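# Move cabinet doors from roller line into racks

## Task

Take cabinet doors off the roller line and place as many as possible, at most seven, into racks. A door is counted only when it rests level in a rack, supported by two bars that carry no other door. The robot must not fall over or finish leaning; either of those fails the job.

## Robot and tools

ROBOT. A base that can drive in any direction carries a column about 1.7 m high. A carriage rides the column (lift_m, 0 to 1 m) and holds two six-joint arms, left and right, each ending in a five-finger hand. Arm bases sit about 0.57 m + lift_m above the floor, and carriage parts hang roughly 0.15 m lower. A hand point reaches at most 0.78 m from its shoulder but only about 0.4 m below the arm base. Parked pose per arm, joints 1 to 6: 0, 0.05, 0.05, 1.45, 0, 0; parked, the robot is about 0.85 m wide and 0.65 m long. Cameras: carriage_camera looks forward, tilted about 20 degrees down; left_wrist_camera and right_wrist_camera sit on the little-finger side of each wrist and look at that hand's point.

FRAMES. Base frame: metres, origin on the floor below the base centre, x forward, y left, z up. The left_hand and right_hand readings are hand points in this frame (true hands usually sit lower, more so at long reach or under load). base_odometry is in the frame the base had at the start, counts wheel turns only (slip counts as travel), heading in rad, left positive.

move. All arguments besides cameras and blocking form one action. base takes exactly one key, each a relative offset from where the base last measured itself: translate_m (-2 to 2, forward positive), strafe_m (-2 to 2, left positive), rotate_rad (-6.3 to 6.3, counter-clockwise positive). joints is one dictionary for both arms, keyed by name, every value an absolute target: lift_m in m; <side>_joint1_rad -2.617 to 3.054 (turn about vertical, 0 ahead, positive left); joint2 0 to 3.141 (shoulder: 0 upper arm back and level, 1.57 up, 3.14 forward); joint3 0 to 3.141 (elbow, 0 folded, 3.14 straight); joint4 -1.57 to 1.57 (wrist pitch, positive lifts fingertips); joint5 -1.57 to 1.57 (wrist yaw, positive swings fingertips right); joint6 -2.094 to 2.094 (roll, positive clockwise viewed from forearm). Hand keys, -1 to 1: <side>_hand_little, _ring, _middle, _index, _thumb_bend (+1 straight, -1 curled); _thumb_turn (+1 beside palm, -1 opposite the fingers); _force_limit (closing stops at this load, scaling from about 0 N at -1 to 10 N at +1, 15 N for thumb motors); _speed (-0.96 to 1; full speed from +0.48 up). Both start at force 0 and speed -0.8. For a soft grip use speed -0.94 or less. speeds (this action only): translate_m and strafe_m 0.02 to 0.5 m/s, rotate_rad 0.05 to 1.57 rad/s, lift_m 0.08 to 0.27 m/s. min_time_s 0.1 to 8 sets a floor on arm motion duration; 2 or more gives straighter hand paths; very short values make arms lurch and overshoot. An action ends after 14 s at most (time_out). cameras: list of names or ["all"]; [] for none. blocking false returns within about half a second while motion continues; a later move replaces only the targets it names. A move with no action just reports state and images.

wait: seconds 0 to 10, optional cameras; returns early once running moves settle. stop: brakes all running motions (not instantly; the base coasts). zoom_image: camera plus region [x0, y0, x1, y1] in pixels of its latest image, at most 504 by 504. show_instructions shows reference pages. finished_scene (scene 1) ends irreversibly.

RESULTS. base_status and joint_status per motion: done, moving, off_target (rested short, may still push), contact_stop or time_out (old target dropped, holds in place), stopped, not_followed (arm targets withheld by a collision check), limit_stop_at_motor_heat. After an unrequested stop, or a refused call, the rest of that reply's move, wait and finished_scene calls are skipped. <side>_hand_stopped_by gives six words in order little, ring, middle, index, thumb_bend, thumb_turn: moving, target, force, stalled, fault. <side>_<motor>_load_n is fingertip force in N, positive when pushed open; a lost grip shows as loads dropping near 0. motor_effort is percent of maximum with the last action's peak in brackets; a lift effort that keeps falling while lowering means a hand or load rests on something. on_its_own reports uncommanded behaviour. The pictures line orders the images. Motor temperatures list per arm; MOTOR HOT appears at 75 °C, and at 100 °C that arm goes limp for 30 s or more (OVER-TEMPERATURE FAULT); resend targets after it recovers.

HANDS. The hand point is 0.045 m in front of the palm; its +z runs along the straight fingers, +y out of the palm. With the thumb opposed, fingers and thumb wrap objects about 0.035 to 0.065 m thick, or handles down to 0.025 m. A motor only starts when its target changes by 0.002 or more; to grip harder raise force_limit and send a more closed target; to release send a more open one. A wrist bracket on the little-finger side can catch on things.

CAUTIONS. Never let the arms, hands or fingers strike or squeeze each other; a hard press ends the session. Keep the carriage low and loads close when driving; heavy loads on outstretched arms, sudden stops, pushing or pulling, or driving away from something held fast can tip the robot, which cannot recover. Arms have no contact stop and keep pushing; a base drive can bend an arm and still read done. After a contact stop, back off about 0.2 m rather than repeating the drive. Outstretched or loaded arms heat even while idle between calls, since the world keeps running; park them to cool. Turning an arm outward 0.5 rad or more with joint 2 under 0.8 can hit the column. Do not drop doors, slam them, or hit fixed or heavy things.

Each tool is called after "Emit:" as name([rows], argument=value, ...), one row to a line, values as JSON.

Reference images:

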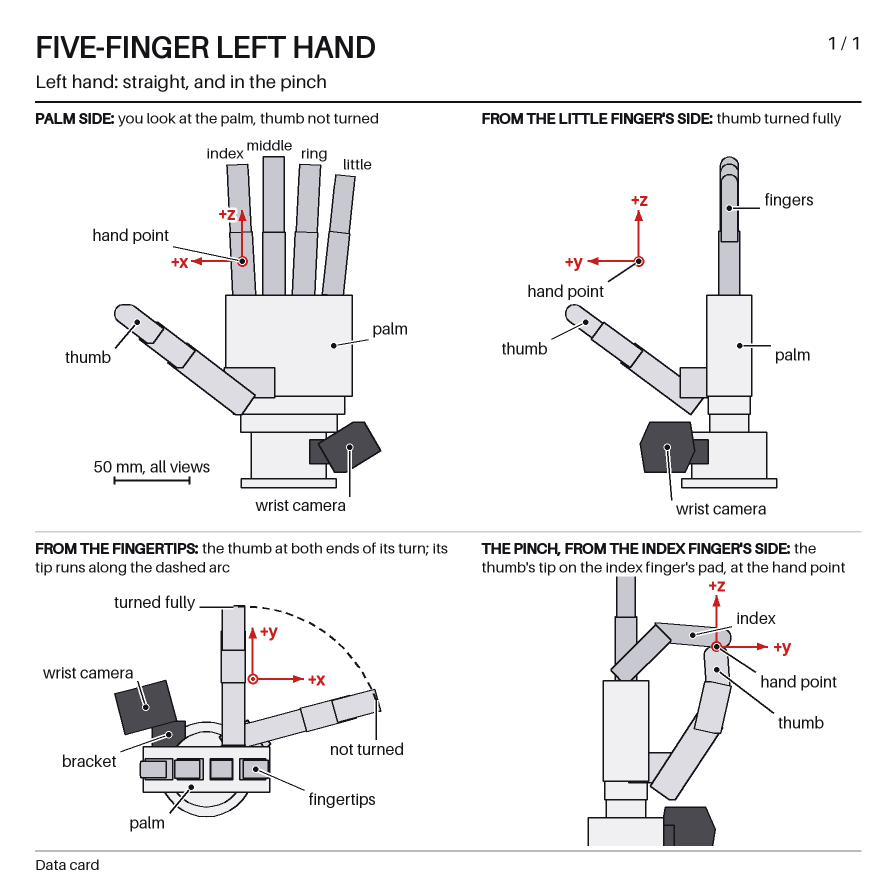

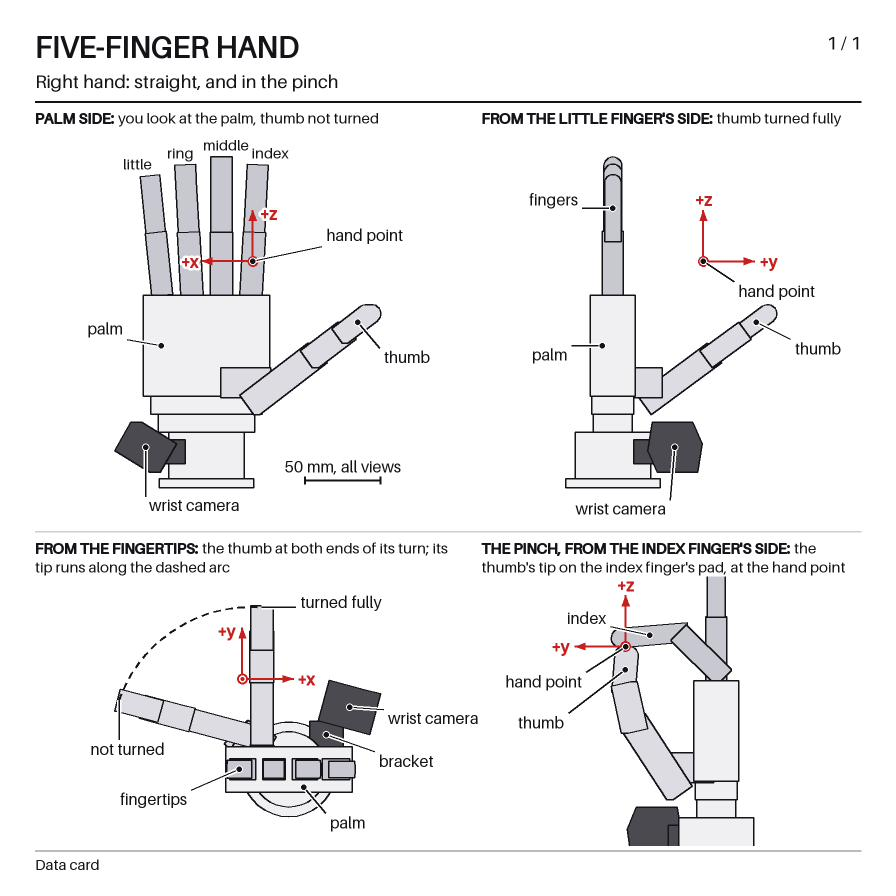

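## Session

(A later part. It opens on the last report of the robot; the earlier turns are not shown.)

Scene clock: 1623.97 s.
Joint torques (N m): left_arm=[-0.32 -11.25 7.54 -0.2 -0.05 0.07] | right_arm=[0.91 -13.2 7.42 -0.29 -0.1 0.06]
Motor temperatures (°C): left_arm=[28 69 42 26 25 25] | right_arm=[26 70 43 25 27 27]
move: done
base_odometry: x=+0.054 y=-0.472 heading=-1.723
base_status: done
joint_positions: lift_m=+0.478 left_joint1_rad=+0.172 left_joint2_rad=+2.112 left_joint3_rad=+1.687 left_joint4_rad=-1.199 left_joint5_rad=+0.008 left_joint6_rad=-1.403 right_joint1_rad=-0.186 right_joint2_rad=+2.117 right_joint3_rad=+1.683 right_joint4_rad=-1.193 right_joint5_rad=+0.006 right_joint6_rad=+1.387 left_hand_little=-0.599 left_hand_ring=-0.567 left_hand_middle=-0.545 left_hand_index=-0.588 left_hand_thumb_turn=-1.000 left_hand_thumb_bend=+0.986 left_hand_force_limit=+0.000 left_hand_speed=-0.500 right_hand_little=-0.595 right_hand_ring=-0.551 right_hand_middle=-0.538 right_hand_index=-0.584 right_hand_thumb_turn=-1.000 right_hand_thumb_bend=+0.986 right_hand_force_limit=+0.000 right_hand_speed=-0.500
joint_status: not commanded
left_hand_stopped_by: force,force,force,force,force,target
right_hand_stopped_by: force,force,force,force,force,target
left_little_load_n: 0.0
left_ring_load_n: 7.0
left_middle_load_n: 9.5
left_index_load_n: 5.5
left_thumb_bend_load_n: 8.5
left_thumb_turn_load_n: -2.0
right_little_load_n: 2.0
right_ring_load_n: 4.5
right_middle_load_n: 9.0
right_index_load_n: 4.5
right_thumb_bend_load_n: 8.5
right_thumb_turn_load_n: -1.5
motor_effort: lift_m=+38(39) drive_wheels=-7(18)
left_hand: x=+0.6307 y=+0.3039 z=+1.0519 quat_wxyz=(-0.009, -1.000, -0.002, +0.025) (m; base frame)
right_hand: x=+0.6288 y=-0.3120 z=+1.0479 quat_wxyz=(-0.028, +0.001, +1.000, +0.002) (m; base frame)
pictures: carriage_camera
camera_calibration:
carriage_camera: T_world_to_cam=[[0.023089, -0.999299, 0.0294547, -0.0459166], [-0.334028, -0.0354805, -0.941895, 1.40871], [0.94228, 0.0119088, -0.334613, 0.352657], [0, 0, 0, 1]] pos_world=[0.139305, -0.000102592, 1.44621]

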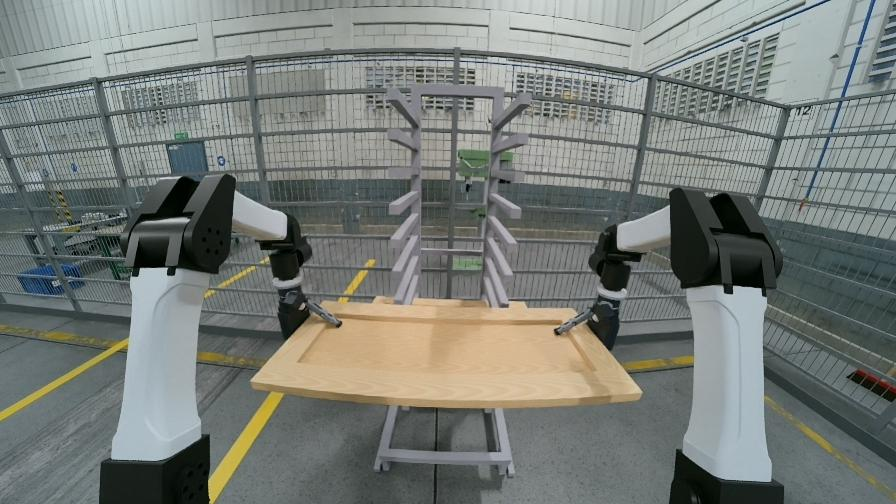

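Emit:
move(base={"translate_m": 0.15}, speeds={"translate_m": 0.12}, cameras=["carriage_camera"])

Emit:
zoom_image(camera="carriage_camera", region=[300, 200, 600, 410])

Scene clock: 1645.47 s.
Joint torques (N m): left_arm=[-0.27 -11.36 7.42 -0.19 -0.02 0.07] | right_arm=[0.88 -13.15 7.38 -0.29 -0.11 0.05]
Motor temperatures (°C): left_arm=[28 73 42 26 25 25] | right_arm=[26 73 43 25 27 27]
move: done
base_odometry: x=+0.031 y=-0.620 heading=-1.723
base_status: done
joint_positions: lift_m=+0.478 left_joint1_rad=+0.172 left_joint2_rad=+2.112 left_joint3_rad=+1.687 left_joint4_rad=-1.200 left_joint5_rad=+0.008 left_joint6_rad=-1.403 right_joint1_rad=-0.186 right_joint2_rad=+2.117 right_joint3_rad=+1.683 right_joint4_rad=-1.193 right_joint5_rad=+0.006 right_joint6_rad=+1.387 left_hand_little=-0.599 left_hand_ring=-0.567 left_hand_middle=-0.545 left_hand_index=-0.588 left_hand_thumb_turn=-1.000 left_hand_thumb_bend=+0.986 left_hand_force_limit=+0.000 left_hand_speed=-0.500 right_hand_little=-0.595 right_hand_ring=-0.551 right_hand_middle=-0.538 right_hand_index=-0.584 right_hand_thumb_turn=-1.000 right_hand_thumb_bend=+0.986 right_hand_force_limit=+0.000 right_hand_speed=-0.500
joint_status: not commanded
left_hand_stopped_by: force,force,force,force,force,target
right_hand_stopped_by: force,force,force,force,force,target
left_little_load_n: 0.0
left_ring_load_n: 7.0
left_middle_load_n: 10.0
left_index_load_n: 5.5
left_thumb_bend_load_n: 8.5
left_thumb_turn_load_n: -2.0
right_little_load_n: 1.5
right_ring_load_n: 4.5
right_middle_load_n: 9.0
right_index_load_n: 4.5
right_thumb_bend_load_n: 8.0
right_thumb_turn_load_n: -1.5
motor_effort: lift_m=+37(39) drive_wheels=-8(16)
left_hand: x=+0.6304 y=+0.3039 z=+1.0519 quat_wxyz=(-0.009, -1.000, -0.002, +0.026) (m; base frame)
right_hand: x=+0.6288 y=-0.3120 z=+1.0478 quat_wxyz=(-0.028, +0.001, +1.000, +0.002) (m; base frame)
pictures: carriage_camera
camera_calibration:
carriage_camera: T_world_to_cam=[[0.023089, -0.999299, 0.0294547, -0.0459166], [-0.334028, -0.0354805, -0.941895, 1.40871], [0.94228, 0.0119088, -0.334613, 0.352657], [0, 0, 0, 1]] pos_world=[0.139305, -0.000102592, 1.44621]

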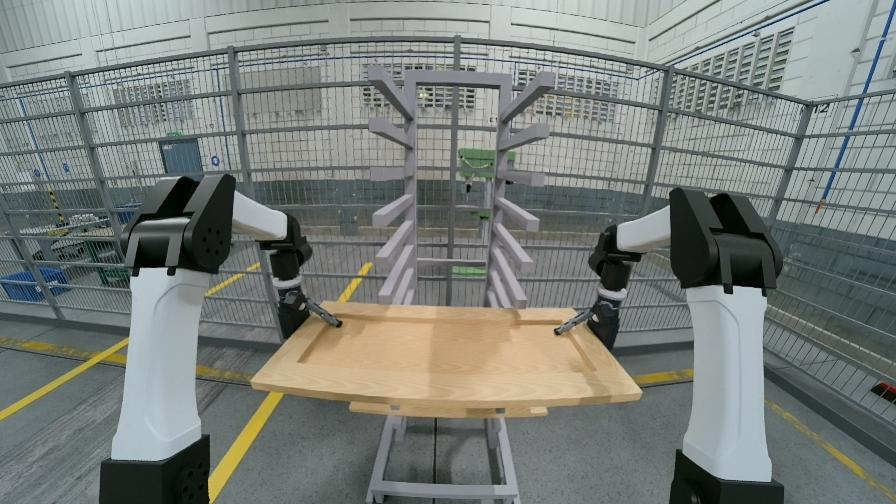

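Scaled by 1.680 from the camera's 896x504 image, which has a finer 1280x720 frame.

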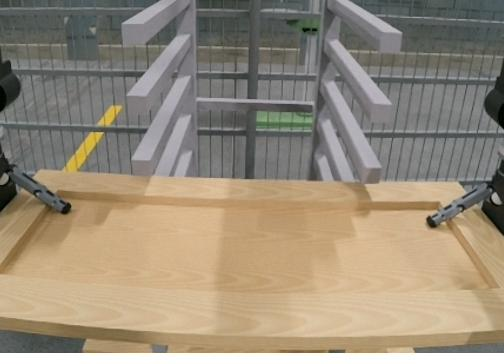

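Emit:
move(base={"translate_m": 0.293}, speeds={"translate_m": 0.13}, cameras=["carriage_camera"])

Emit:
move(joints={"lift_m": 0.451}, speeds={"lift_m": 0.08}, cameras=[])

Scene clock: 1656.17 s.
Joint torques (N m): left_arm=[-0.34 -11.37 7.46 -0.19 -0.02 0.06] | right_arm=[0.9 -13.12 7.41 -0.29 -0.11 0.06]
Motor temperatures (°C): left_arm=[28 75 42 26 25 25] | right_arm=[26 74 43 25 27 27]
move: done
MOTOR HOT: joint 2 (shoulder) of the left arm reports 75 °C; the controller stops that arm at 100 °C. To cool a motor, set the load down, stop pushing, or move to a pose that needs little force.
base_odometry: x=-0.014 y=-0.910 heading=-1.724
base_status: done
joint_positions: lift_m=+0.478 left_joint1_rad=+0.172 left_joint2_rad=+2.112 left_joint3_rad=+1.687 left_joint4_rad=-1.200 left_joint5_rad=+0.008 left_joint6_rad=-1.403 right_joint1_rad=-0.186 right_joint2_rad=+2.117 right_joint3_rad=+1.683 right_joint4_rad=-1.193 right_joint5_rad=+0.007 right_joint6_rad=+1.387 left_hand_little=-0.599 left_hand_ring=-0.567 left_hand_middle=-0.545 left_hand_index=-0.588 left_hand_thumb_turn=-1.000 left_hand_thumb_bend=+0.986 left_hand_force_limit=+0.000 left_hand_speed=-0.500 right_hand_little=-0.595 right_hand_ring=-0.551 right_hand_middle=-0.538 right_hand_index=-0.584 right_hand_thumb_turn=-1.000 right_hand_thumb_bend=+0.986 right_hand_force_limit=+0.000 right_hand_speed=-0.500
joint_status: not commanded
left_hand_stopped_by: force,force,force,force,force,target
right_hand_stopped_by: force,force,force,force,force,target
left_little_load_n: 0.0
left_ring_load_n: 7.0
left_middle_load_n: 10.0
left_index_load_n: 5.5
left_thumb_bend_load_n: 8.5
left_thumb_turn_load_n: -2.5
right_little_load_n: 1.5
right_ring_load_n: 4.0
right_middle_load_n: 9.0
right_index_load_n: 4.5
right_thumb_bend_load_n: 8.5
right_thumb_turn_load_n: -1.5
motor_effort: lift_m=+38(39) drive_wheels=-7(18)
left_hand: x=+0.6302 y=+0.3038 z=+1.0519 quat_wxyz=(-0.009, -1.000, -0.002, +0.026) (m; base frame)
right_hand: x=+0.6287 y=-0.3121 z=+1.0478 quat_wxyz=(-0.029, +0.001, +1.000, +0.002) (m; base frame)
pictures: carriage_camera
camera_calibration:
carriage_camera: T_world_to_cam=[[0.023089, -0.999299, 0.0294547, -0.0459166], [-0.334028, -0.0354805, -0.941895, 1.40871], [0.94228, 0.0119088, -0.334613, 0.352657], [0, 0, 0, 1]] pos_world=[0.139305, -0.000102592, 1.44621]

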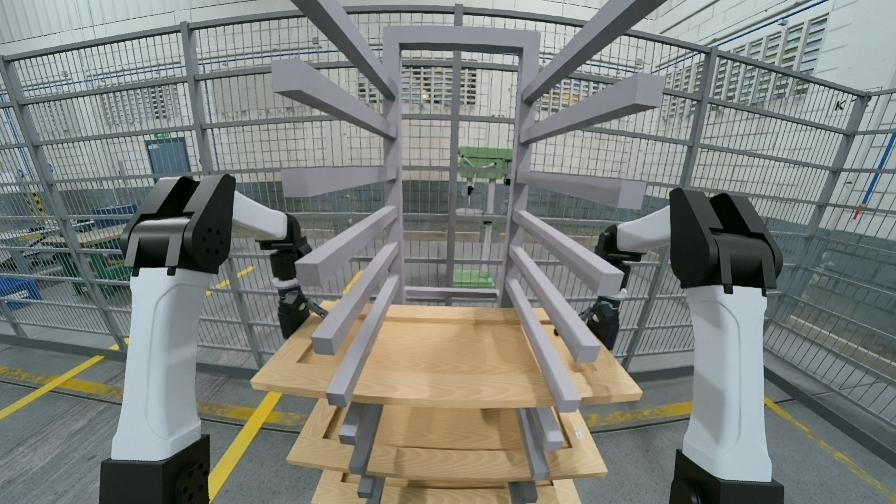

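Scene clock: 1657.00 s.
Joint torques (N m): left_arm=[-0.29 -11.26 7.47 -0.17 -0.04 0.08] | right_arm=[0.88 -13.18 7.36 -0.29 -0.11 0.06]
Motor temperatures (°C): left_arm=[28 75 42 26 25 25] | right_arm=[26 74 43 25 27 27]
move: done
MOTOR HOT: still on. Joint 2 (shoulder) of the left arm reports 75 °C.
base_odometry: x=-0.014 y=-0.910 heading=-1.724
base_status: not commanded
joint_positions: lift_m=+0.451 left_joint1_rad=+0.172 left_joint2_rad=+2.112 left_joint3_rad=+1.687 left_joint4_rad=-1.200 left_joint5_rad=+0.008 left_joint6_rad=-1.401 right_joint1_rad=-0.186 right_joint2_rad=+2.117 right_joint3_rad=+1.683 right_joint4_rad=-1.193 right_joint5_rad=+0.007 right_joint6_rad=+1.387 left_hand_little=-0.599 left_hand_ring=-0.567 left_hand_middle=-0.545 left_hand_index=-0.588 left_hand_thumb_turn=-1.000 left_hand_thumb_bend=+0.987 left_hand_force_limit=+0.000 left_hand_speed=-0.500 right_hand_little=-0.595 right_hand_ring=-0.551 right_hand_middle=-0.538 right_hand_index=-0.584 right_hand_thumb_turn=-1.000 right_hand_thumb_bend=+0.986 right_hand_force_limit=+0.000 right_hand_speed=-0.500
joint_status: all done
left_hand_stopped_by: force,force,force,force,force,target
right_hand_stopped_by: force,force,force,force,force,target
left_little_load_n: 0.5
left_ring_load_n: 7.5
left_middle_load_n: 10.0
left_index_load_n: 5.0
left_thumb_bend_load_n: 8.0
left_thumb_turn_load_n: -2.0
right_little_load_n: 2.5
right_ring_load_n: 4.5
right_middle_load_n: 9.0
right_index_load_n: 3.5
right_thumb_bend_load_n: 8.5
right_thumb_turn_load_n: -1.5
motor_effort: lift_m=+40(40) drive_wheels=+4(8)
left_hand: x=+0.6303 y=+0.3038 z=+1.0248 quat_wxyz=(-0.009, -1.000, -0.001, +0.026) (m; base frame)
right_hand: x=+0.6287 y=-0.3121 z=+1.0207 quat_wxyz=(-0.029, +0.001, +1.000, +0.002) (m; base frame)
pictures: none
No camera images: "cameras" was empty.

Emit:
move(joints={"lift_m": 0.441}, speeds={"lift_m": 0.08}, cameras=["carriage_camera"])

Scene clock: 1661.63 s.
Joint torques (N m): left_arm=[-0.62 -10.73 6.58 -0.05 -0.17 0.02] | right_arm=[1.35 -12.34 6.9 -0.17 0 0.07]
Motor temperatures (°C): left_arm=[28 75 42 26 25 25] | right_arm=[26 74 43 25 27 27]
move: done
MOTOR HOT: still on. Joint 2 (shoulder) of the left arm reports 75 °C.
base_odometry: x=-0.014 y=-0.910 heading=-1.724
base_status: not commanded
joint_positions: lift_m=+0.441 left_joint1_rad=+0.177 left_joint2_rad=+2.104 left_joint3_rad=+1.697 left_joint4_rad=-1.213 left_joint5_rad=+0.021 left_joint6_rad=-1.397 right_joint1_rad=-0.191 right_joint2_rad=+2.109 right_joint3_rad=+1.688 right_joint4_rad=-1.204 right_joint5_rad=-0.005 right_joint6_rad=+1.387 left_hand_little=-0.599 left_hand_ring=-0.567 left_hand_middle=-0.545 left_hand_index=-0.588 left_hand_thumb_turn=-1.000 left_hand_thumb_bend=+0.987 left_hand_force_limit=+0.000 left_hand_speed=-0.500 right_hand_little=-0.595 right_hand_ring=-0.551 right_hand_middle=-0.538 right_hand_index=-0.584 right_hand_thumb_turn=-1.000 right_hand_thumb_bend=+0.986 right_hand_force_limit=+0.000 right_hand_speed=-0.500
joint_status: all done
left_hand_stopped_by: force,force,force,force,force,target
right_hand_stopped_by: force,force,force,force,force,target
left_little_load_n: 0.0
left_ring_load_n: 5.0
left_middle_load_n: 6.5
left_index_load_n: 0.5
left_thumb_bend_load_n: 8.0
left_thumb_turn_load_n: -2.0
right_little_load_n: 1.0
right_ring_load_n: 2.0
right_middle_load_n: 5.5
right_index_load_n: 0.5
right_thumb_bend_load_n: 9.0
right_thumb_turn_load_n: -2.5
motor_effort: lift_m=+34(35) drive_wheels=+4(7)
left_hand: x=+0.6306 y=+0.3034 z=+1.0215 quat_wxyz=(-0.015, -1.000, -0.002, +0.023) (m; base frame)
right_hand: x=+0.6288 y=-0.3119 z=+1.0165 quat_wxyz=(-0.026, +0.003, +1.000, +0.007) (m; base frame)
pictures: carriage_camera
camera_calibration:
carriage_camera: T_world_to_cam=[[0.023089, -0.999299, 0.0294547, -0.0448357], [-0.334028, -0.0354805, -0.941895, 1.37414], [0.94228, 0.0119088, -0.334613, 0.340377], [0, 0, 0, 1]] pos_world=[0.139305, -0.000102592, 1.40951]

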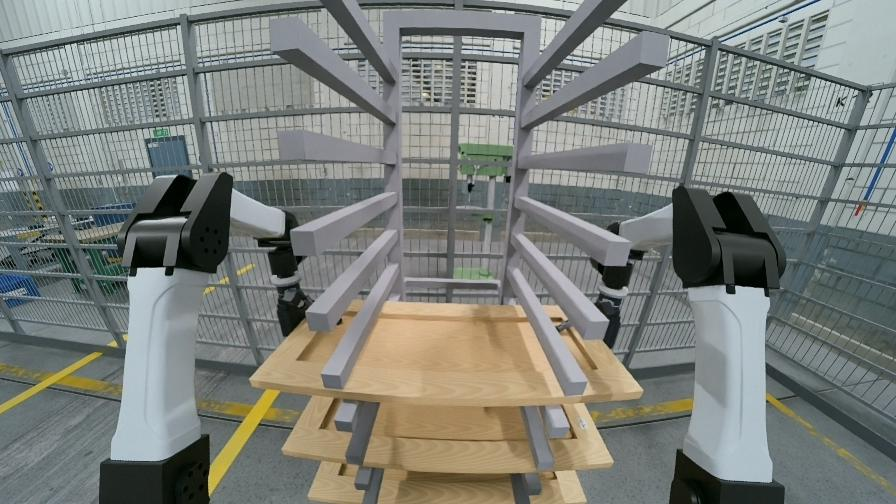

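Emit:
move(joints={"lift_m": 0.436, "left_hand_index": 1, "left_hand_middle": 1, "left_hand_ring": 1, "left_hand_little": 1, "right_hand_index": 1, "right_hand_middle": 1, "right_hand_ring": 1, "right_hand_little": 1, "left_hand_thumb_bend": 1, "right_hand_thumb_bend": 1}, speeds={"lift_m": 0.08}, cameras=[])

Emit:
move(joints={"lift_m": 0.456}, speeds={"lift_m": 0.08}, cameras=["carriage_camera"])

Emit:
move(joints={"left_joint1_rad": 0.5, "left_joint5_rad": 0, "left_joint6_rad": -1.07, "right_joint1_rad": -0.5, "right_joint5_rad": 0, "right_joint6_rad": 1.07}, min_time_s=1.0, cameras=[])

Emit:
move(base={"translate_m": -1.038}, joints={"left_joint2_rad": 1.0, "left_joint3_rad": 0.6, "left_joint4_rad": -1.17, "right_joint2_rad": 1.0, "right_joint3_rad": 0.6, "right_joint4_rad": -1.17}, cameras=["carriage_camera"])

Emit:
move(base={"rotate_rad": 1.594}, joints={"lift_m": 0.155}, cameras=[])

Emit:
move(base={"translate_m": 1.0}, cameras=["carriage_camera"])

Emit:
zoom_image(camera="carriage_camera", region=[300, 180, 600, 380])

Scene clock: 1678.07 s.
Joint torques (N m): left_arm=[-0.7 -9.78 5.91 0.09 -0.23 0] | right_arm=[1.33 -11.45 6.38 -0.05 0.07 0.05]
Motor temperatures (°C): left_arm=[28 75 41 25 25 25] | right_arm=[26 73 43 25 27 27]
move: done
MOTOR HOT: still on. Joint 2 (shoulder) of the left arm reports 75 °C.
base_odometry: x=-0.014 y=-0.910 heading=-1.724
base_status: not commanded
joint_positions: lift_m=+0.436 left_joint1_rad=+0.177 left_joint2_rad=+2.095 left_joint3_rad=+1.703 left_joint4_rad=-1.223 left_joint5_rad=+0.025 left_joint6_rad=-1.398 right_joint1_rad=-0.190 right_joint2_rad=+2.100 right_joint3_rad=+1.694 right_joint4_rad=-1.215 right_joint5_rad=-0.010 right_joint6_rad=+1.389 left_hand_little=+1.000 left_hand_ring=+1.000 left_hand_middle=+1.000 left_hand_index=+1.000 left_hand_thumb_turn=-1.000 left_hand_thumb_bend=+1.000 left_hand_force_limit=+0.000 left_hand_speed=-0.500 right_hand_little=+1.000 right_hand_ring=+1.000 right_hand_middle=+1.000 right_hand_index=+1.000 right_hand_thumb_turn=-1.000 right_hand_thumb_bend=+1.000 right_hand_force_limit=+0.000 right_hand_speed=-0.500
joint_status: all done
left_hand_stopped_by: target,target,target,target,target,target
right_hand_stopped_by: target,target,target,target,target,target
left_little_load_n: 0.0
left_ring_load_n: 0.0
left_middle_load_n: 0.0
left_index_load_n: 0.0
left_thumb_bend_load_n: 0.5
left_thumb_turn_load_n: -1.0
right_little_load_n: 0.0
right_ring_load_n: 0.0
right_middle_load_n: 0.5
right_index_load_n: 0.0
right_thumb_bend_load_n: 0.5
right_thumb_turn_load_n: 0.0
motor_effort: lift_m=+33(34) drive_wheels=+4(4)
left_hand: x=+0.6307 y=+0.3028 z=+1.0217 quat_wxyz=(-0.016, -1.000, -0.002, +0.020) (m; base frame)
right_hand: x=+0.6288 y=-0.3106 z=+1.0169 quat_wxyz=(-0.023, +0.004, +1.000, +0.010) (m; base frame)
pictures: none
No camera images: "cameras" was empty.

Scene clock: 1678.70 s.
Joint torques (N m): left_arm=[-0.31 -9.87 5.87 0.12 -0.12 0.01] | right_arm=[0.96 -11.37 6.38 0 0 0.05]
Motor temperatures (°C): left_arm=[28 75 41 25 25 25] | right_arm=[26 72 43 25 27 27]
move: done
MOTOR HOT: still on. Joint 2 (shoulder) of the left arm reports 75 °C.
base_odometry: x=-0.014 y=-0.910 heading=-1.724
base_status: not commanded
joint_positions: lift_m=+0.456 left_joint1_rad=+0.173 left_joint2_rad=+2.095 left_joint3_rad=+1.703 left_joint4_rad=-1.225 left_joint5_rad=+0.016 left_joint6_rad=-1.399 right_joint1_rad=-0.187 right_joint2_rad=+2.100 right_joint3_rad=+1.694 right_joint4_rad=-1.224 right_joint5_rad=-0.003 right_joint6_rad=+1.389 left_hand_little=+1.000 left_hand_ring=+1.000 left_hand_middle=+1.000 left_hand_index=+1.000 left_hand_thumb_turn=-1.000 left_hand_thumb_bend=+1.000 left_hand_force_limit=+0.000 left_hand_speed=-0.500 right_hand_little=+1.000 right_hand_ring=+1.000 right_hand_middle=+1.000 right_hand_index=+1.000 right_hand_thumb_turn=-1.000 right_hand_thumb_bend=+1.000 right_hand_force_limit=+0.000 right_hand_speed=-0.500
joint_status: all done
left_hand_stopped_by: target,target,target,target,target,target
right_hand_stopped_by: target,target,target,target,target,target
left_little_load_n: 0.0
left_ring_load_n: 0.0
left_middle_load_n: 0.0
left_index_load_n: 0.0
left_thumb_bend_load_n: -0.5
left_thumb_turn_load_n: 0.0
right_little_load_n: 0.0
right_ring_load_n: 0.0
right_middle_load_n: 0.0
right_index_load_n: 0.0
right_thumb_bend_load_n: 0.0
right_thumb_turn_load_n: 0.0
motor_effort: lift_m=+35(43) drive_wheels=+4(7)
left_hand: x=+0.6301 y=+0.3025 z=+1.0409 quat_wxyz=(-0.012, -1.000, +0.000, +0.022) (m; base frame)
right_hand: x=+0.6260 y=-0.3100 z=+1.0362 quat_wxyz=(-0.029, +0.003, +1.000, +0.007) (m; base frame)
pictures: carriage_camera
camera_calibration:
carriage_camera: T_world_to_cam=[[0.023089, -0.999299, 0.0294547, -0.0452745], [-0.334028, -0.0354805, -0.941895, 1.38817], [0.94228, 0.0119088, -0.334613, 0.345362], [0, 0, 0, 1]] pos_world=[0.139305, -0.000102592, 1.42441]

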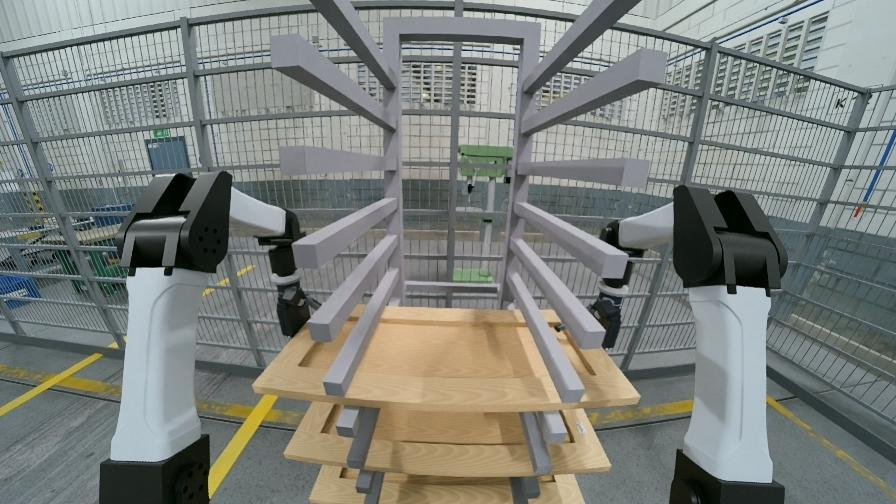

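Scene clock: 1680.13 s.
Joint torques (N m): left_arm=[0.51 -9.88 5.94 0.08 -0.1 0.17] | right_arm=[-0.43 -11.41 6.35 0.01 0.01 -0.09]
Motor temperatures (°C): left_arm=[28 75 41 25 25 25] | right_arm=[26 72 43 25 26 27]
move: done
MOTOR HOT: still on. Joint 2 (shoulder) of the left arm reports 75 °C.
base_odometry: x=-0.014 y=-0.910 heading=-1.724
base_status: not commanded
joint_positions: lift_m=+0.456 left_joint1_rad=+0.495 left_joint2_rad=+2.095 left_joint3_rad=+1.703 left_joint4_rad=-1.225 left_joint5_rad=+0.012 left_joint6_rad=-1.078 right_joint1_rad=-0.495 right_joint2_rad=+2.100 right_joint3_rad=+1.694 right_joint4_rad=-1.225 right_joint5_rad=-0.003 right_joint6_rad=+1.081 left_hand_little=+1.000 left_hand_ring=+1.000 left_hand_middle=+1.000 left_hand_index=+1.000 left_hand_thumb_turn=-1.000 left_hand_thumb_bend=+1.000 left_hand_force_limit=+0.000 left_hand_speed=-0.500 right_hand_little=+1.000 right_hand_ring=+1.000 right_hand_middle=+1.000 right_hand_index=+1.000 right_hand_thumb_turn=-1.000 right_hand_thumb_bend=+1.000 right_hand_force_limit=+0.000 right_hand_speed=-0.500
joint_status: all done
left_hand_stopped_by: target,target,target,target,target,target
right_hand_stopped_by: target,target,target,target,target,target
left_little_load_n: 0.0
left_ring_load_n: 0.0
left_middle_load_n: 0.0
left_index_load_n: 0.0
left_thumb_bend_load_n: 0.0
left_thumb_turn_load_n: 0.0
right_little_load_n: 0.0
right_ring_load_n: 0.0
right_middle_load_n: 0.0
right_index_load_n: 0.0
right_thumb_bend_load_n: 0.0
right_thumb_turn_load_n: 0.5
motor_effort: lift_m=+35(36) drive_wheels=+4(4)
left_hand: x=+0.5897 y=+0.4218 z=+1.0416 quat_wxyz=(-0.016, -1.000, -0.001, +0.018) (m; base frame)
right_hand: x=+0.5863 y=-0.4218 z=+1.0374 quat_wxyz=(-0.026, +0.003, +1.000, +0.016) (m; base frame)
pictures: none
No camera images: "cameras" was empty.

Scene clock: 1684.53 s.
Joint torques (N m): left_arm=[0.58 -1.54 5.07 0.41 -0.09 0.17] | right_arm=[-0.43 -1.35 5.01 0.29 0.01 -0.1]
Motor temperatures (°C): left_arm=[28 72 41 26 25 25] | right_arm=[26 70 42 25 26 27]
move: done
MOTOR HOT: cleared for the motors of the left arm.
base_odometry: x=+0.145 y=+0.116 heading=-1.725
base_status: done
joint_positions: lift_m=+0.456 left_joint1_rad=+0.496 left_joint2_rad=+1.007 left_joint3_rad=+0.612 left_joint4_rad=-1.183 left_joint5_rad=+0.010 left_joint6_rad=-1.076 right_joint1_rad=-0.495 right_joint2_rad=+1.006 right_joint3_rad=+0.610 right_joint4_rad=-1.176 right_joint5_rad=-0.003 right_joint6_rad=+1.079 left_hand_little=+1.000 left_hand_ring=+1.000 left_hand_middle=+1.000 left_hand_index=+1.000 left_hand_thumb_turn=-1.000 left_hand_thumb_bend=+1.000 left_hand_force_limit=+0.000 left_hand_speed=-0.500 right_hand_little=+1.000 right_hand_ring=+1.000 right_hand_middle=+1.000 right_hand_index=+1.000 right_hand_thumb_turn=-1.000 right_hand_thumb_bend=+1.000 right_hand_force_limit=+0.000 right_hand_speed=-0.500
joint_status: all done
left_hand_stopped_by: target,target,target,target,target,target
right_hand_stopped_by: target,target,target,target,target,target
left_little_load_n: 0.0
left_ring_load_n: 0.0
left_middle_load_n: 0.0
left_index_load_n: 0.0
left_thumb_bend_load_n: 0.0
left_thumb_turn_load_n: 0.0
right_little_load_n: 0.0
right_ring_load_n: 0.0
right_middle_load_n: 0.0
right_index_load_n: 0.0
right_thumb_bend_load_n: 0.0
right_thumb_turn_load_n: 0.0
motor_effort: lift_m=+36(37) drive_wheels=-6(22)
left_hand: x=+0.3580 y=+0.2970 z=+1.0351 quat_wxyz=(-0.006, -1.000, +0.000, +0.001) (m; base frame)
right_hand: x=+0.3587 y=-0.2989 z=+1.0343 quat_wxyz=(+0.000, +0.002, +1.000, +0.002) (m; base frame)
pictures: carriage_camera
camera_calibration:
carriage_camera: T_world_to_cam=[[0.023089, -0.999299, 0.0294547, -0.0452716], [-0.334028, -0.0354805, -0.941895, 1.38808], [0.94228, 0.0119088, -0.334613, 0.345329], [0, 0, 0, 1]] pos_world=[0.139305, -0.000102592, 1.42431]

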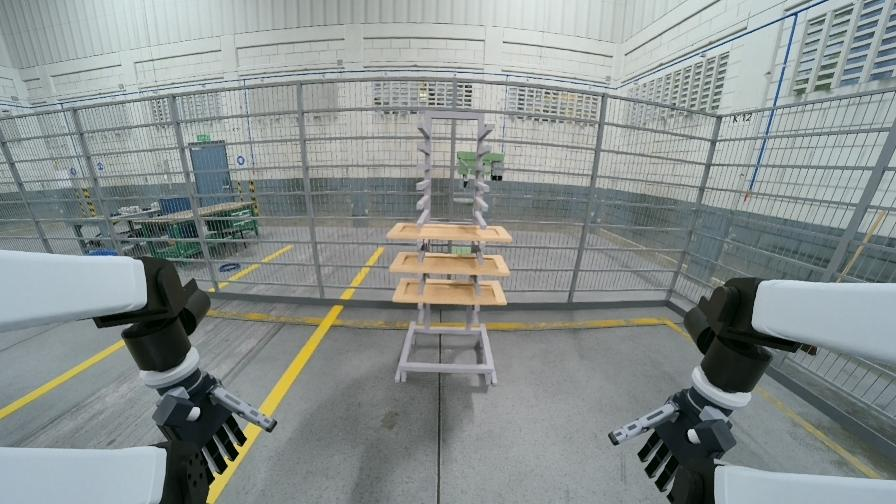

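Scene clock: 1687.67 s.
Joint torques (N m): left_arm=[0.58 -1.32 5.6 0.35 -0.1 0.16] | right_arm=[-0.43 -1.09 5.39 0.23 0.01 -0.09]
Motor temperatures (°C): left_arm=[28 71 41 26 25 25] | right_arm=[26 69 42 25 26 27]
move: done
base_odometry: x=+0.146 y=+0.116 heading=-0.131
base_status: done
joint_positions: lift_m=+0.155 left_joint1_rad=+0.496 left_joint2_rad=+1.006 left_joint3_rad=+0.608 left_joint4_rad=-1.176 left_joint5_rad=+0.009 left_joint6_rad=-1.076 right_joint1_rad=-0.495 right_joint2_rad=+1.003 right_joint3_rad=+0.606 right_joint4_rad=-1.170 right_joint5_rad=-0.003 right_joint6_rad=+1.078 left_hand_little=+1.000 left_hand_ring=+1.000 left_hand_middle=+1.000 left_hand_index=+1.000 left_hand_thumb_turn=-1.000 left_hand_thumb_bend=+1.000 left_hand_force_limit=+0.000 left_hand_speed=-0.500 right_hand_little=+1.000 right_hand_ring=+1.000 right_hand_middle=+1.000 right_hand_index=+1.000 right_hand_thumb_turn=-1.000 right_hand_thumb_bend=+1.000 right_hand_force_limit=+0.000 right_hand_speed=-0.500
joint_status: all done
left_hand_stopped_by: target,target,target,target,target,target
right_hand_stopped_by: target,target,target,target,target,target
left_little_load_n: 0.0
left_ring_load_n: 0.0
left_middle_load_n: 0.0
left_index_load_n: 0.0
left_thumb_bend_load_n: 0.0
left_thumb_turn_load_n: 0.0
right_little_load_n: 0.0
right_ring_load_n: 0.0
right_middle_load_n: 0.0
right_index_load_n: 0.0
right_thumb_bend_load_n: 0.0
right_thumb_turn_load_n: 0.0
motor_effort: lift_m=+37(38) drive_wheels=+3(14)
left_hand: x=+0.3587 y=+0.2976 z=+0.7331 quat_wxyz=(-0.005, -1.000, +0.000, -0.001) (m; base frame)
right_hand: x=+0.3593 y=-0.2993 z=+0.7324 quat_wxyz=(+0.002, +0.001, +1.000, +0.000) (m; base frame)
pictures: none
No camera images: "cameras" was empty.

Scene clock: 1691.97 s.
Joint torques (N m): left_arm=[0.66 -1.47 5.59 0.35 -0.07 0.16] | right_arm=[-0.43 -1.11 5.44 0.23 0.01 -0.09]
Motor temperatures (°C): left_arm=[28 69 41 26 25 25] | right_arm=[26 67 42 25 26 27]
move: done
base_odometry: x=+1.137 y=-0.014 heading=-0.130
base_status: done
joint_positions: lift_m=+0.155 left_joint1_rad=+0.496 left_joint2_rad=+1.006 left_joint3_rad=+0.608 left_joint4_rad=-1.176 left_joint5_rad=+0.009 left_joint6_rad=-1.076 right_joint1_rad=-0.495 right_joint2_rad=+1.003 right_joint3_rad=+0.606 right_joint4_rad=-1.170 right_joint5_rad=-0.003 right_joint6_rad=+1.078 left_hand_little=+1.000 left_hand_ring=+1.000 left_hand_middle=+1.000 left_hand_index=+1.000 left_hand_thumb_turn=-1.000 left_hand_thumb_bend=+1.000 left_hand_force_limit=+0.000 left_hand_speed=-0.500 right_hand_little=+1.000 right_hand_ring=+1.000 right_hand_middle=+1.000 right_hand_index=+1.000 right_hand_thumb_turn=-1.000 right_hand_thumb_bend=+1.000 right_hand_force_limit=+0.000 right_hand_speed=-0.500
joint_status: not commanded
left_hand_stopped_by: target,target,target,target,target,target
right_hand_stopped_by: target,target,target,target,target,target
left_little_load_n: 0.0
left_ring_load_n: 0.0
left_middle_load_n: 0.0
left_index_load_n: 0.0
left_thumb_bend_load_n: 0.0
left_thumb_turn_load_n: 0.0
right_little_load_n: 0.0
right_ring_load_n: 0.0
right_middle_load_n: 0.0
right_index_load_n: 0.0
right_thumb_bend_load_n: -0.5
right_thumb_turn_load_n: 0.0
motor_effort: lift_m=+37(38) drive_wheels=-7(24)
left_hand: x=+0.3587 y=+0.2976 z=+0.7331 quat_wxyz=(-0.005, -1.000, +0.000, -0.001) (m; base frame)
right_hand: x=+0.3593 y=-0.2993 z=+0.7324 quat_wxyz=(+0.002, +0.001, +1.000, +0.000) (m; base frame)
pictures: carriage_camera
camera_calibration:
carriage_camera: T_world_to_cam=[[0.023089, -0.999299, 0.0294547, -0.0364028], [-0.334028, -0.0354805, -0.941895, 1.10447], [0.94228, 0.0119088, -0.334613, 0.244577], [0, 0, 0, 1]] pos_world=[0.139305, -0.000102592, 1.12321]

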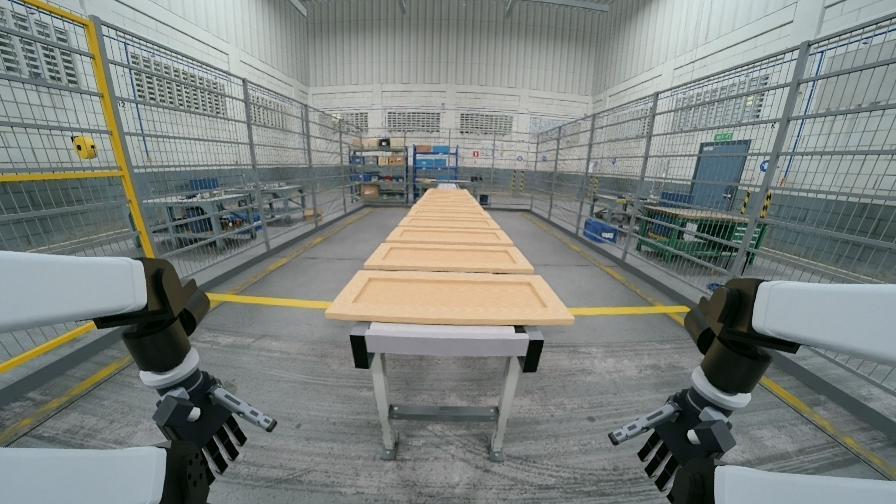

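Scaled by 1.680 from the camera's 896x504 image, which has a finer 1280x720 frame.

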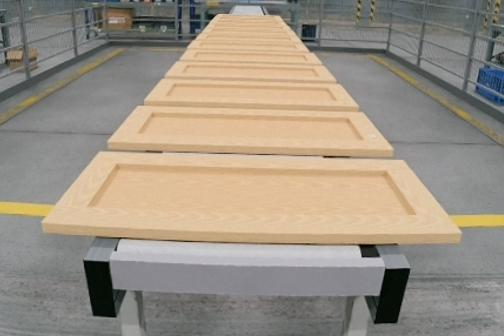

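Emit:
move(base={"rotate_rad": 0.01}, joints={"lift_m": 0.146, "left_joint2_rad": 2.1, "left_joint3_rad": 1.7, "left_joint4_rad": -1.17, "right_joint2_rad": 2.09, "right_joint3_rad": 1.7, "right_joint4_rad": -1.17}, cameras=[])

Emit:
move(base={"translate_m": 0.272}, speeds={"translate_m": 0.25}, cameras=["carriage_camera"])

Emit:
zoom_image(camera="carriage_camera", region=[240, 270, 640, 490])

Scene clock: 1709.13 s.
Joint torques (N m): left_arm=[0.51 -8.38 8.31 0.25 -0.07 0.15] | right_arm=[-0.46 -9.65 8.49 0.14 0.01 -0.09]
Motor temperatures (°C): left_arm=[28 63 41 26 25 25] | right_arm=[26 62 42 25 26 27]
move: done
base_odometry: x=+1.137 y=-0.014 heading=-0.121
base_status: done
joint_positions: lift_m=+0.146 left_joint1_rad=+0.496 left_joint2_rad=+2.078 left_joint3_rad=+1.679 left_joint4_rad=-1.167 left_joint5_rad=+0.009 left_joint6_rad=-1.076 right_joint1_rad=-0.495 right_joint2_rad=+2.081 right_joint3_rad=+1.672 right_joint4_rad=-1.162 right_joint5_rad=-0.003 right_joint6_rad=+1.078 left_hand_little=+1.000 left_hand_ring=+1.000 left_hand_middle=+1.000 left_hand_index=+1.000 left_hand_thumb_turn=-1.000 left_hand_thumb_bend=+1.000 left_hand_force_limit=+0.000 left_hand_speed=-0.500 right_hand_little=+1.000 right_hand_ring=+1.000 right_hand_middle=+1.000 right_hand_index=+1.000 right_hand_thumb_turn=-1.000 right_hand_thumb_bend=+1.000 right_hand_force_limit=+0.000 right_hand_speed=-0.500
joint_status: all done
left_hand_stopped_by: target,target,target,target,target,target
right_hand_stopped_by: target,target,target,target,target,target
left_little_load_n: 0.0
left_ring_load_n: 0.0
left_middle_load_n: 0.0
left_index_load_n: 0.0
left_thumb_bend_load_n: 0.5
left_thumb_turn_load_n: 0.0
right_little_load_n: 0.0
right_ring_load_n: 0.0
right_middle_load_n: 0.0
right_index_load_n: 0.0
right_thumb_bend_load_n: 0.0
right_thumb_turn_load_n: 0.0
motor_effort: lift_m=+35(39) drive_wheels=-6(7)
left_hand: x=+0.5979 y=+0.4270 z=+0.7318 quat_wxyz=(-0.003, -1.000, +0.000, -0.005) (m; base frame)
right_hand: x=+0.5964 y=-0.4273 z=+0.7286 quat_wxyz=(+0.001, +0.001, +1.000, +0.001) (m; base frame)
pictures: none
No camera images: "cameras" was empty.

Scene clock: 1711.50 s.
Joint torques (N m): left_arm=[0.62 -8.38 8.25 0.27 -0.05 0.14] | right_arm=[-0.39 -9.65 8.44 0.16 0 -0.08]
Motor temperatures (°C): left_arm=[28 63 41 26 25 25] | right_arm=[26 62 42 25 26 27]
move: done
base_odometry: x=+1.407 y=-0.046 heading=-0.120
base_status: done
joint_positions: lift_m=+0.146 left_joint1_rad=+0.496 left_joint2_rad=+2.078 left_joint3_rad=+1.679 left_joint4_rad=-1.167 left_joint5_rad=+0.009 left_joint6_rad=-1.076 right_joint1_rad=-0.496 right_joint2_rad=+2.081 right_joint3_rad=+1.672 right_joint4_rad=-1.165 right_joint5_rad=-0.003 right_joint6_rad=+1.078 left_hand_little=+1.000 left_hand_ring=+1.000 left_hand_middle=+1.000 left_hand_index=+1.000 left_hand_thumb_turn=-1.000 left_hand_thumb_bend=+1.000 left_hand_force_limit=+0.000 left_hand_speed=-0.500 right_hand_little=+1.000 right_hand_ring=+1.000 right_hand_middle=+1.000 right_hand_index=+1.000 right_hand_thumb_turn=-1.000 right_hand_thumb_bend=+1.000 right_hand_force_limit=+0.000 right_hand_speed=-0.500
joint_status: not commanded
left_hand_stopped_by: target,target,target,target,target,target
right_hand_stopped_by: target,target,target,target,target,target
left_little_load_n: 0.0
left_ring_load_n: 0.0
left_middle_load_n: 0.0
left_index_load_n: 0.0
left_thumb_bend_load_n: 0.0
left_thumb_turn_load_n: 0.0
right_little_load_n: 0.0
right_ring_load_n: 0.5
right_middle_load_n: 0.0
right_index_load_n: 0.0
right_thumb_bend_load_n: 0.0
right_thumb_turn_load_n: 0.0
motor_effort: lift_m=+36(37) drive_wheels=-6(17)
left_hand: x=+0.5979 y=+0.4270 z=+0.7318 quat_wxyz=(-0.003, -1.000, +0.000, -0.005) (m; base frame)
right_hand: x=+0.5957 y=-0.4273 z=+0.7286 quat_wxyz=(+0.000, +0.002, +1.000, +0.002) (m; base frame)
pictures: carriage_camera
camera_calibration:
carriage_camera: T_world_to_cam=[[0.023089, -0.999299, 0.0294547, -0.0361406], [-0.334028, -0.0354805, -0.941895, 1.09609], [0.94228, 0.0119088, -0.334613, 0.241599], [0, 0, 0, 1]] pos_world=[0.139305, -0.000102592, 1.11431]

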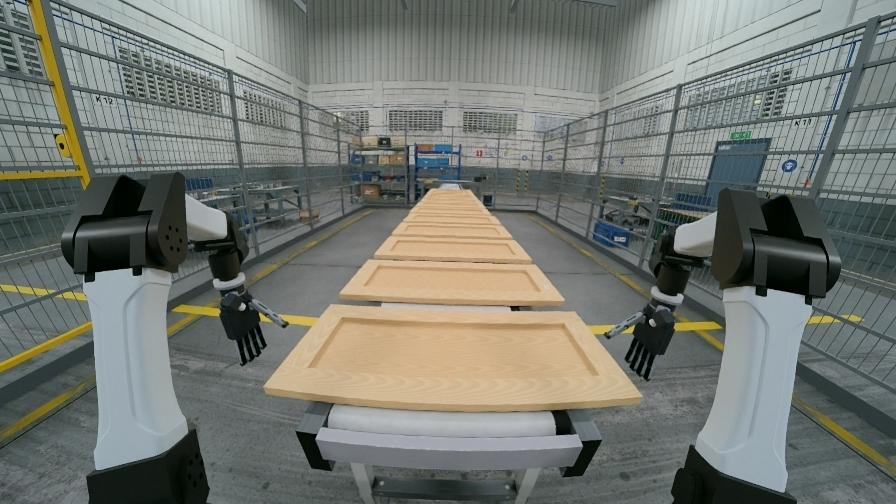

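Scaled by 1.260 from the camera's 896x504 image, which has a finer 1280x720 frame.

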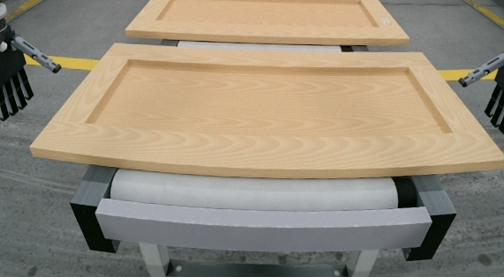

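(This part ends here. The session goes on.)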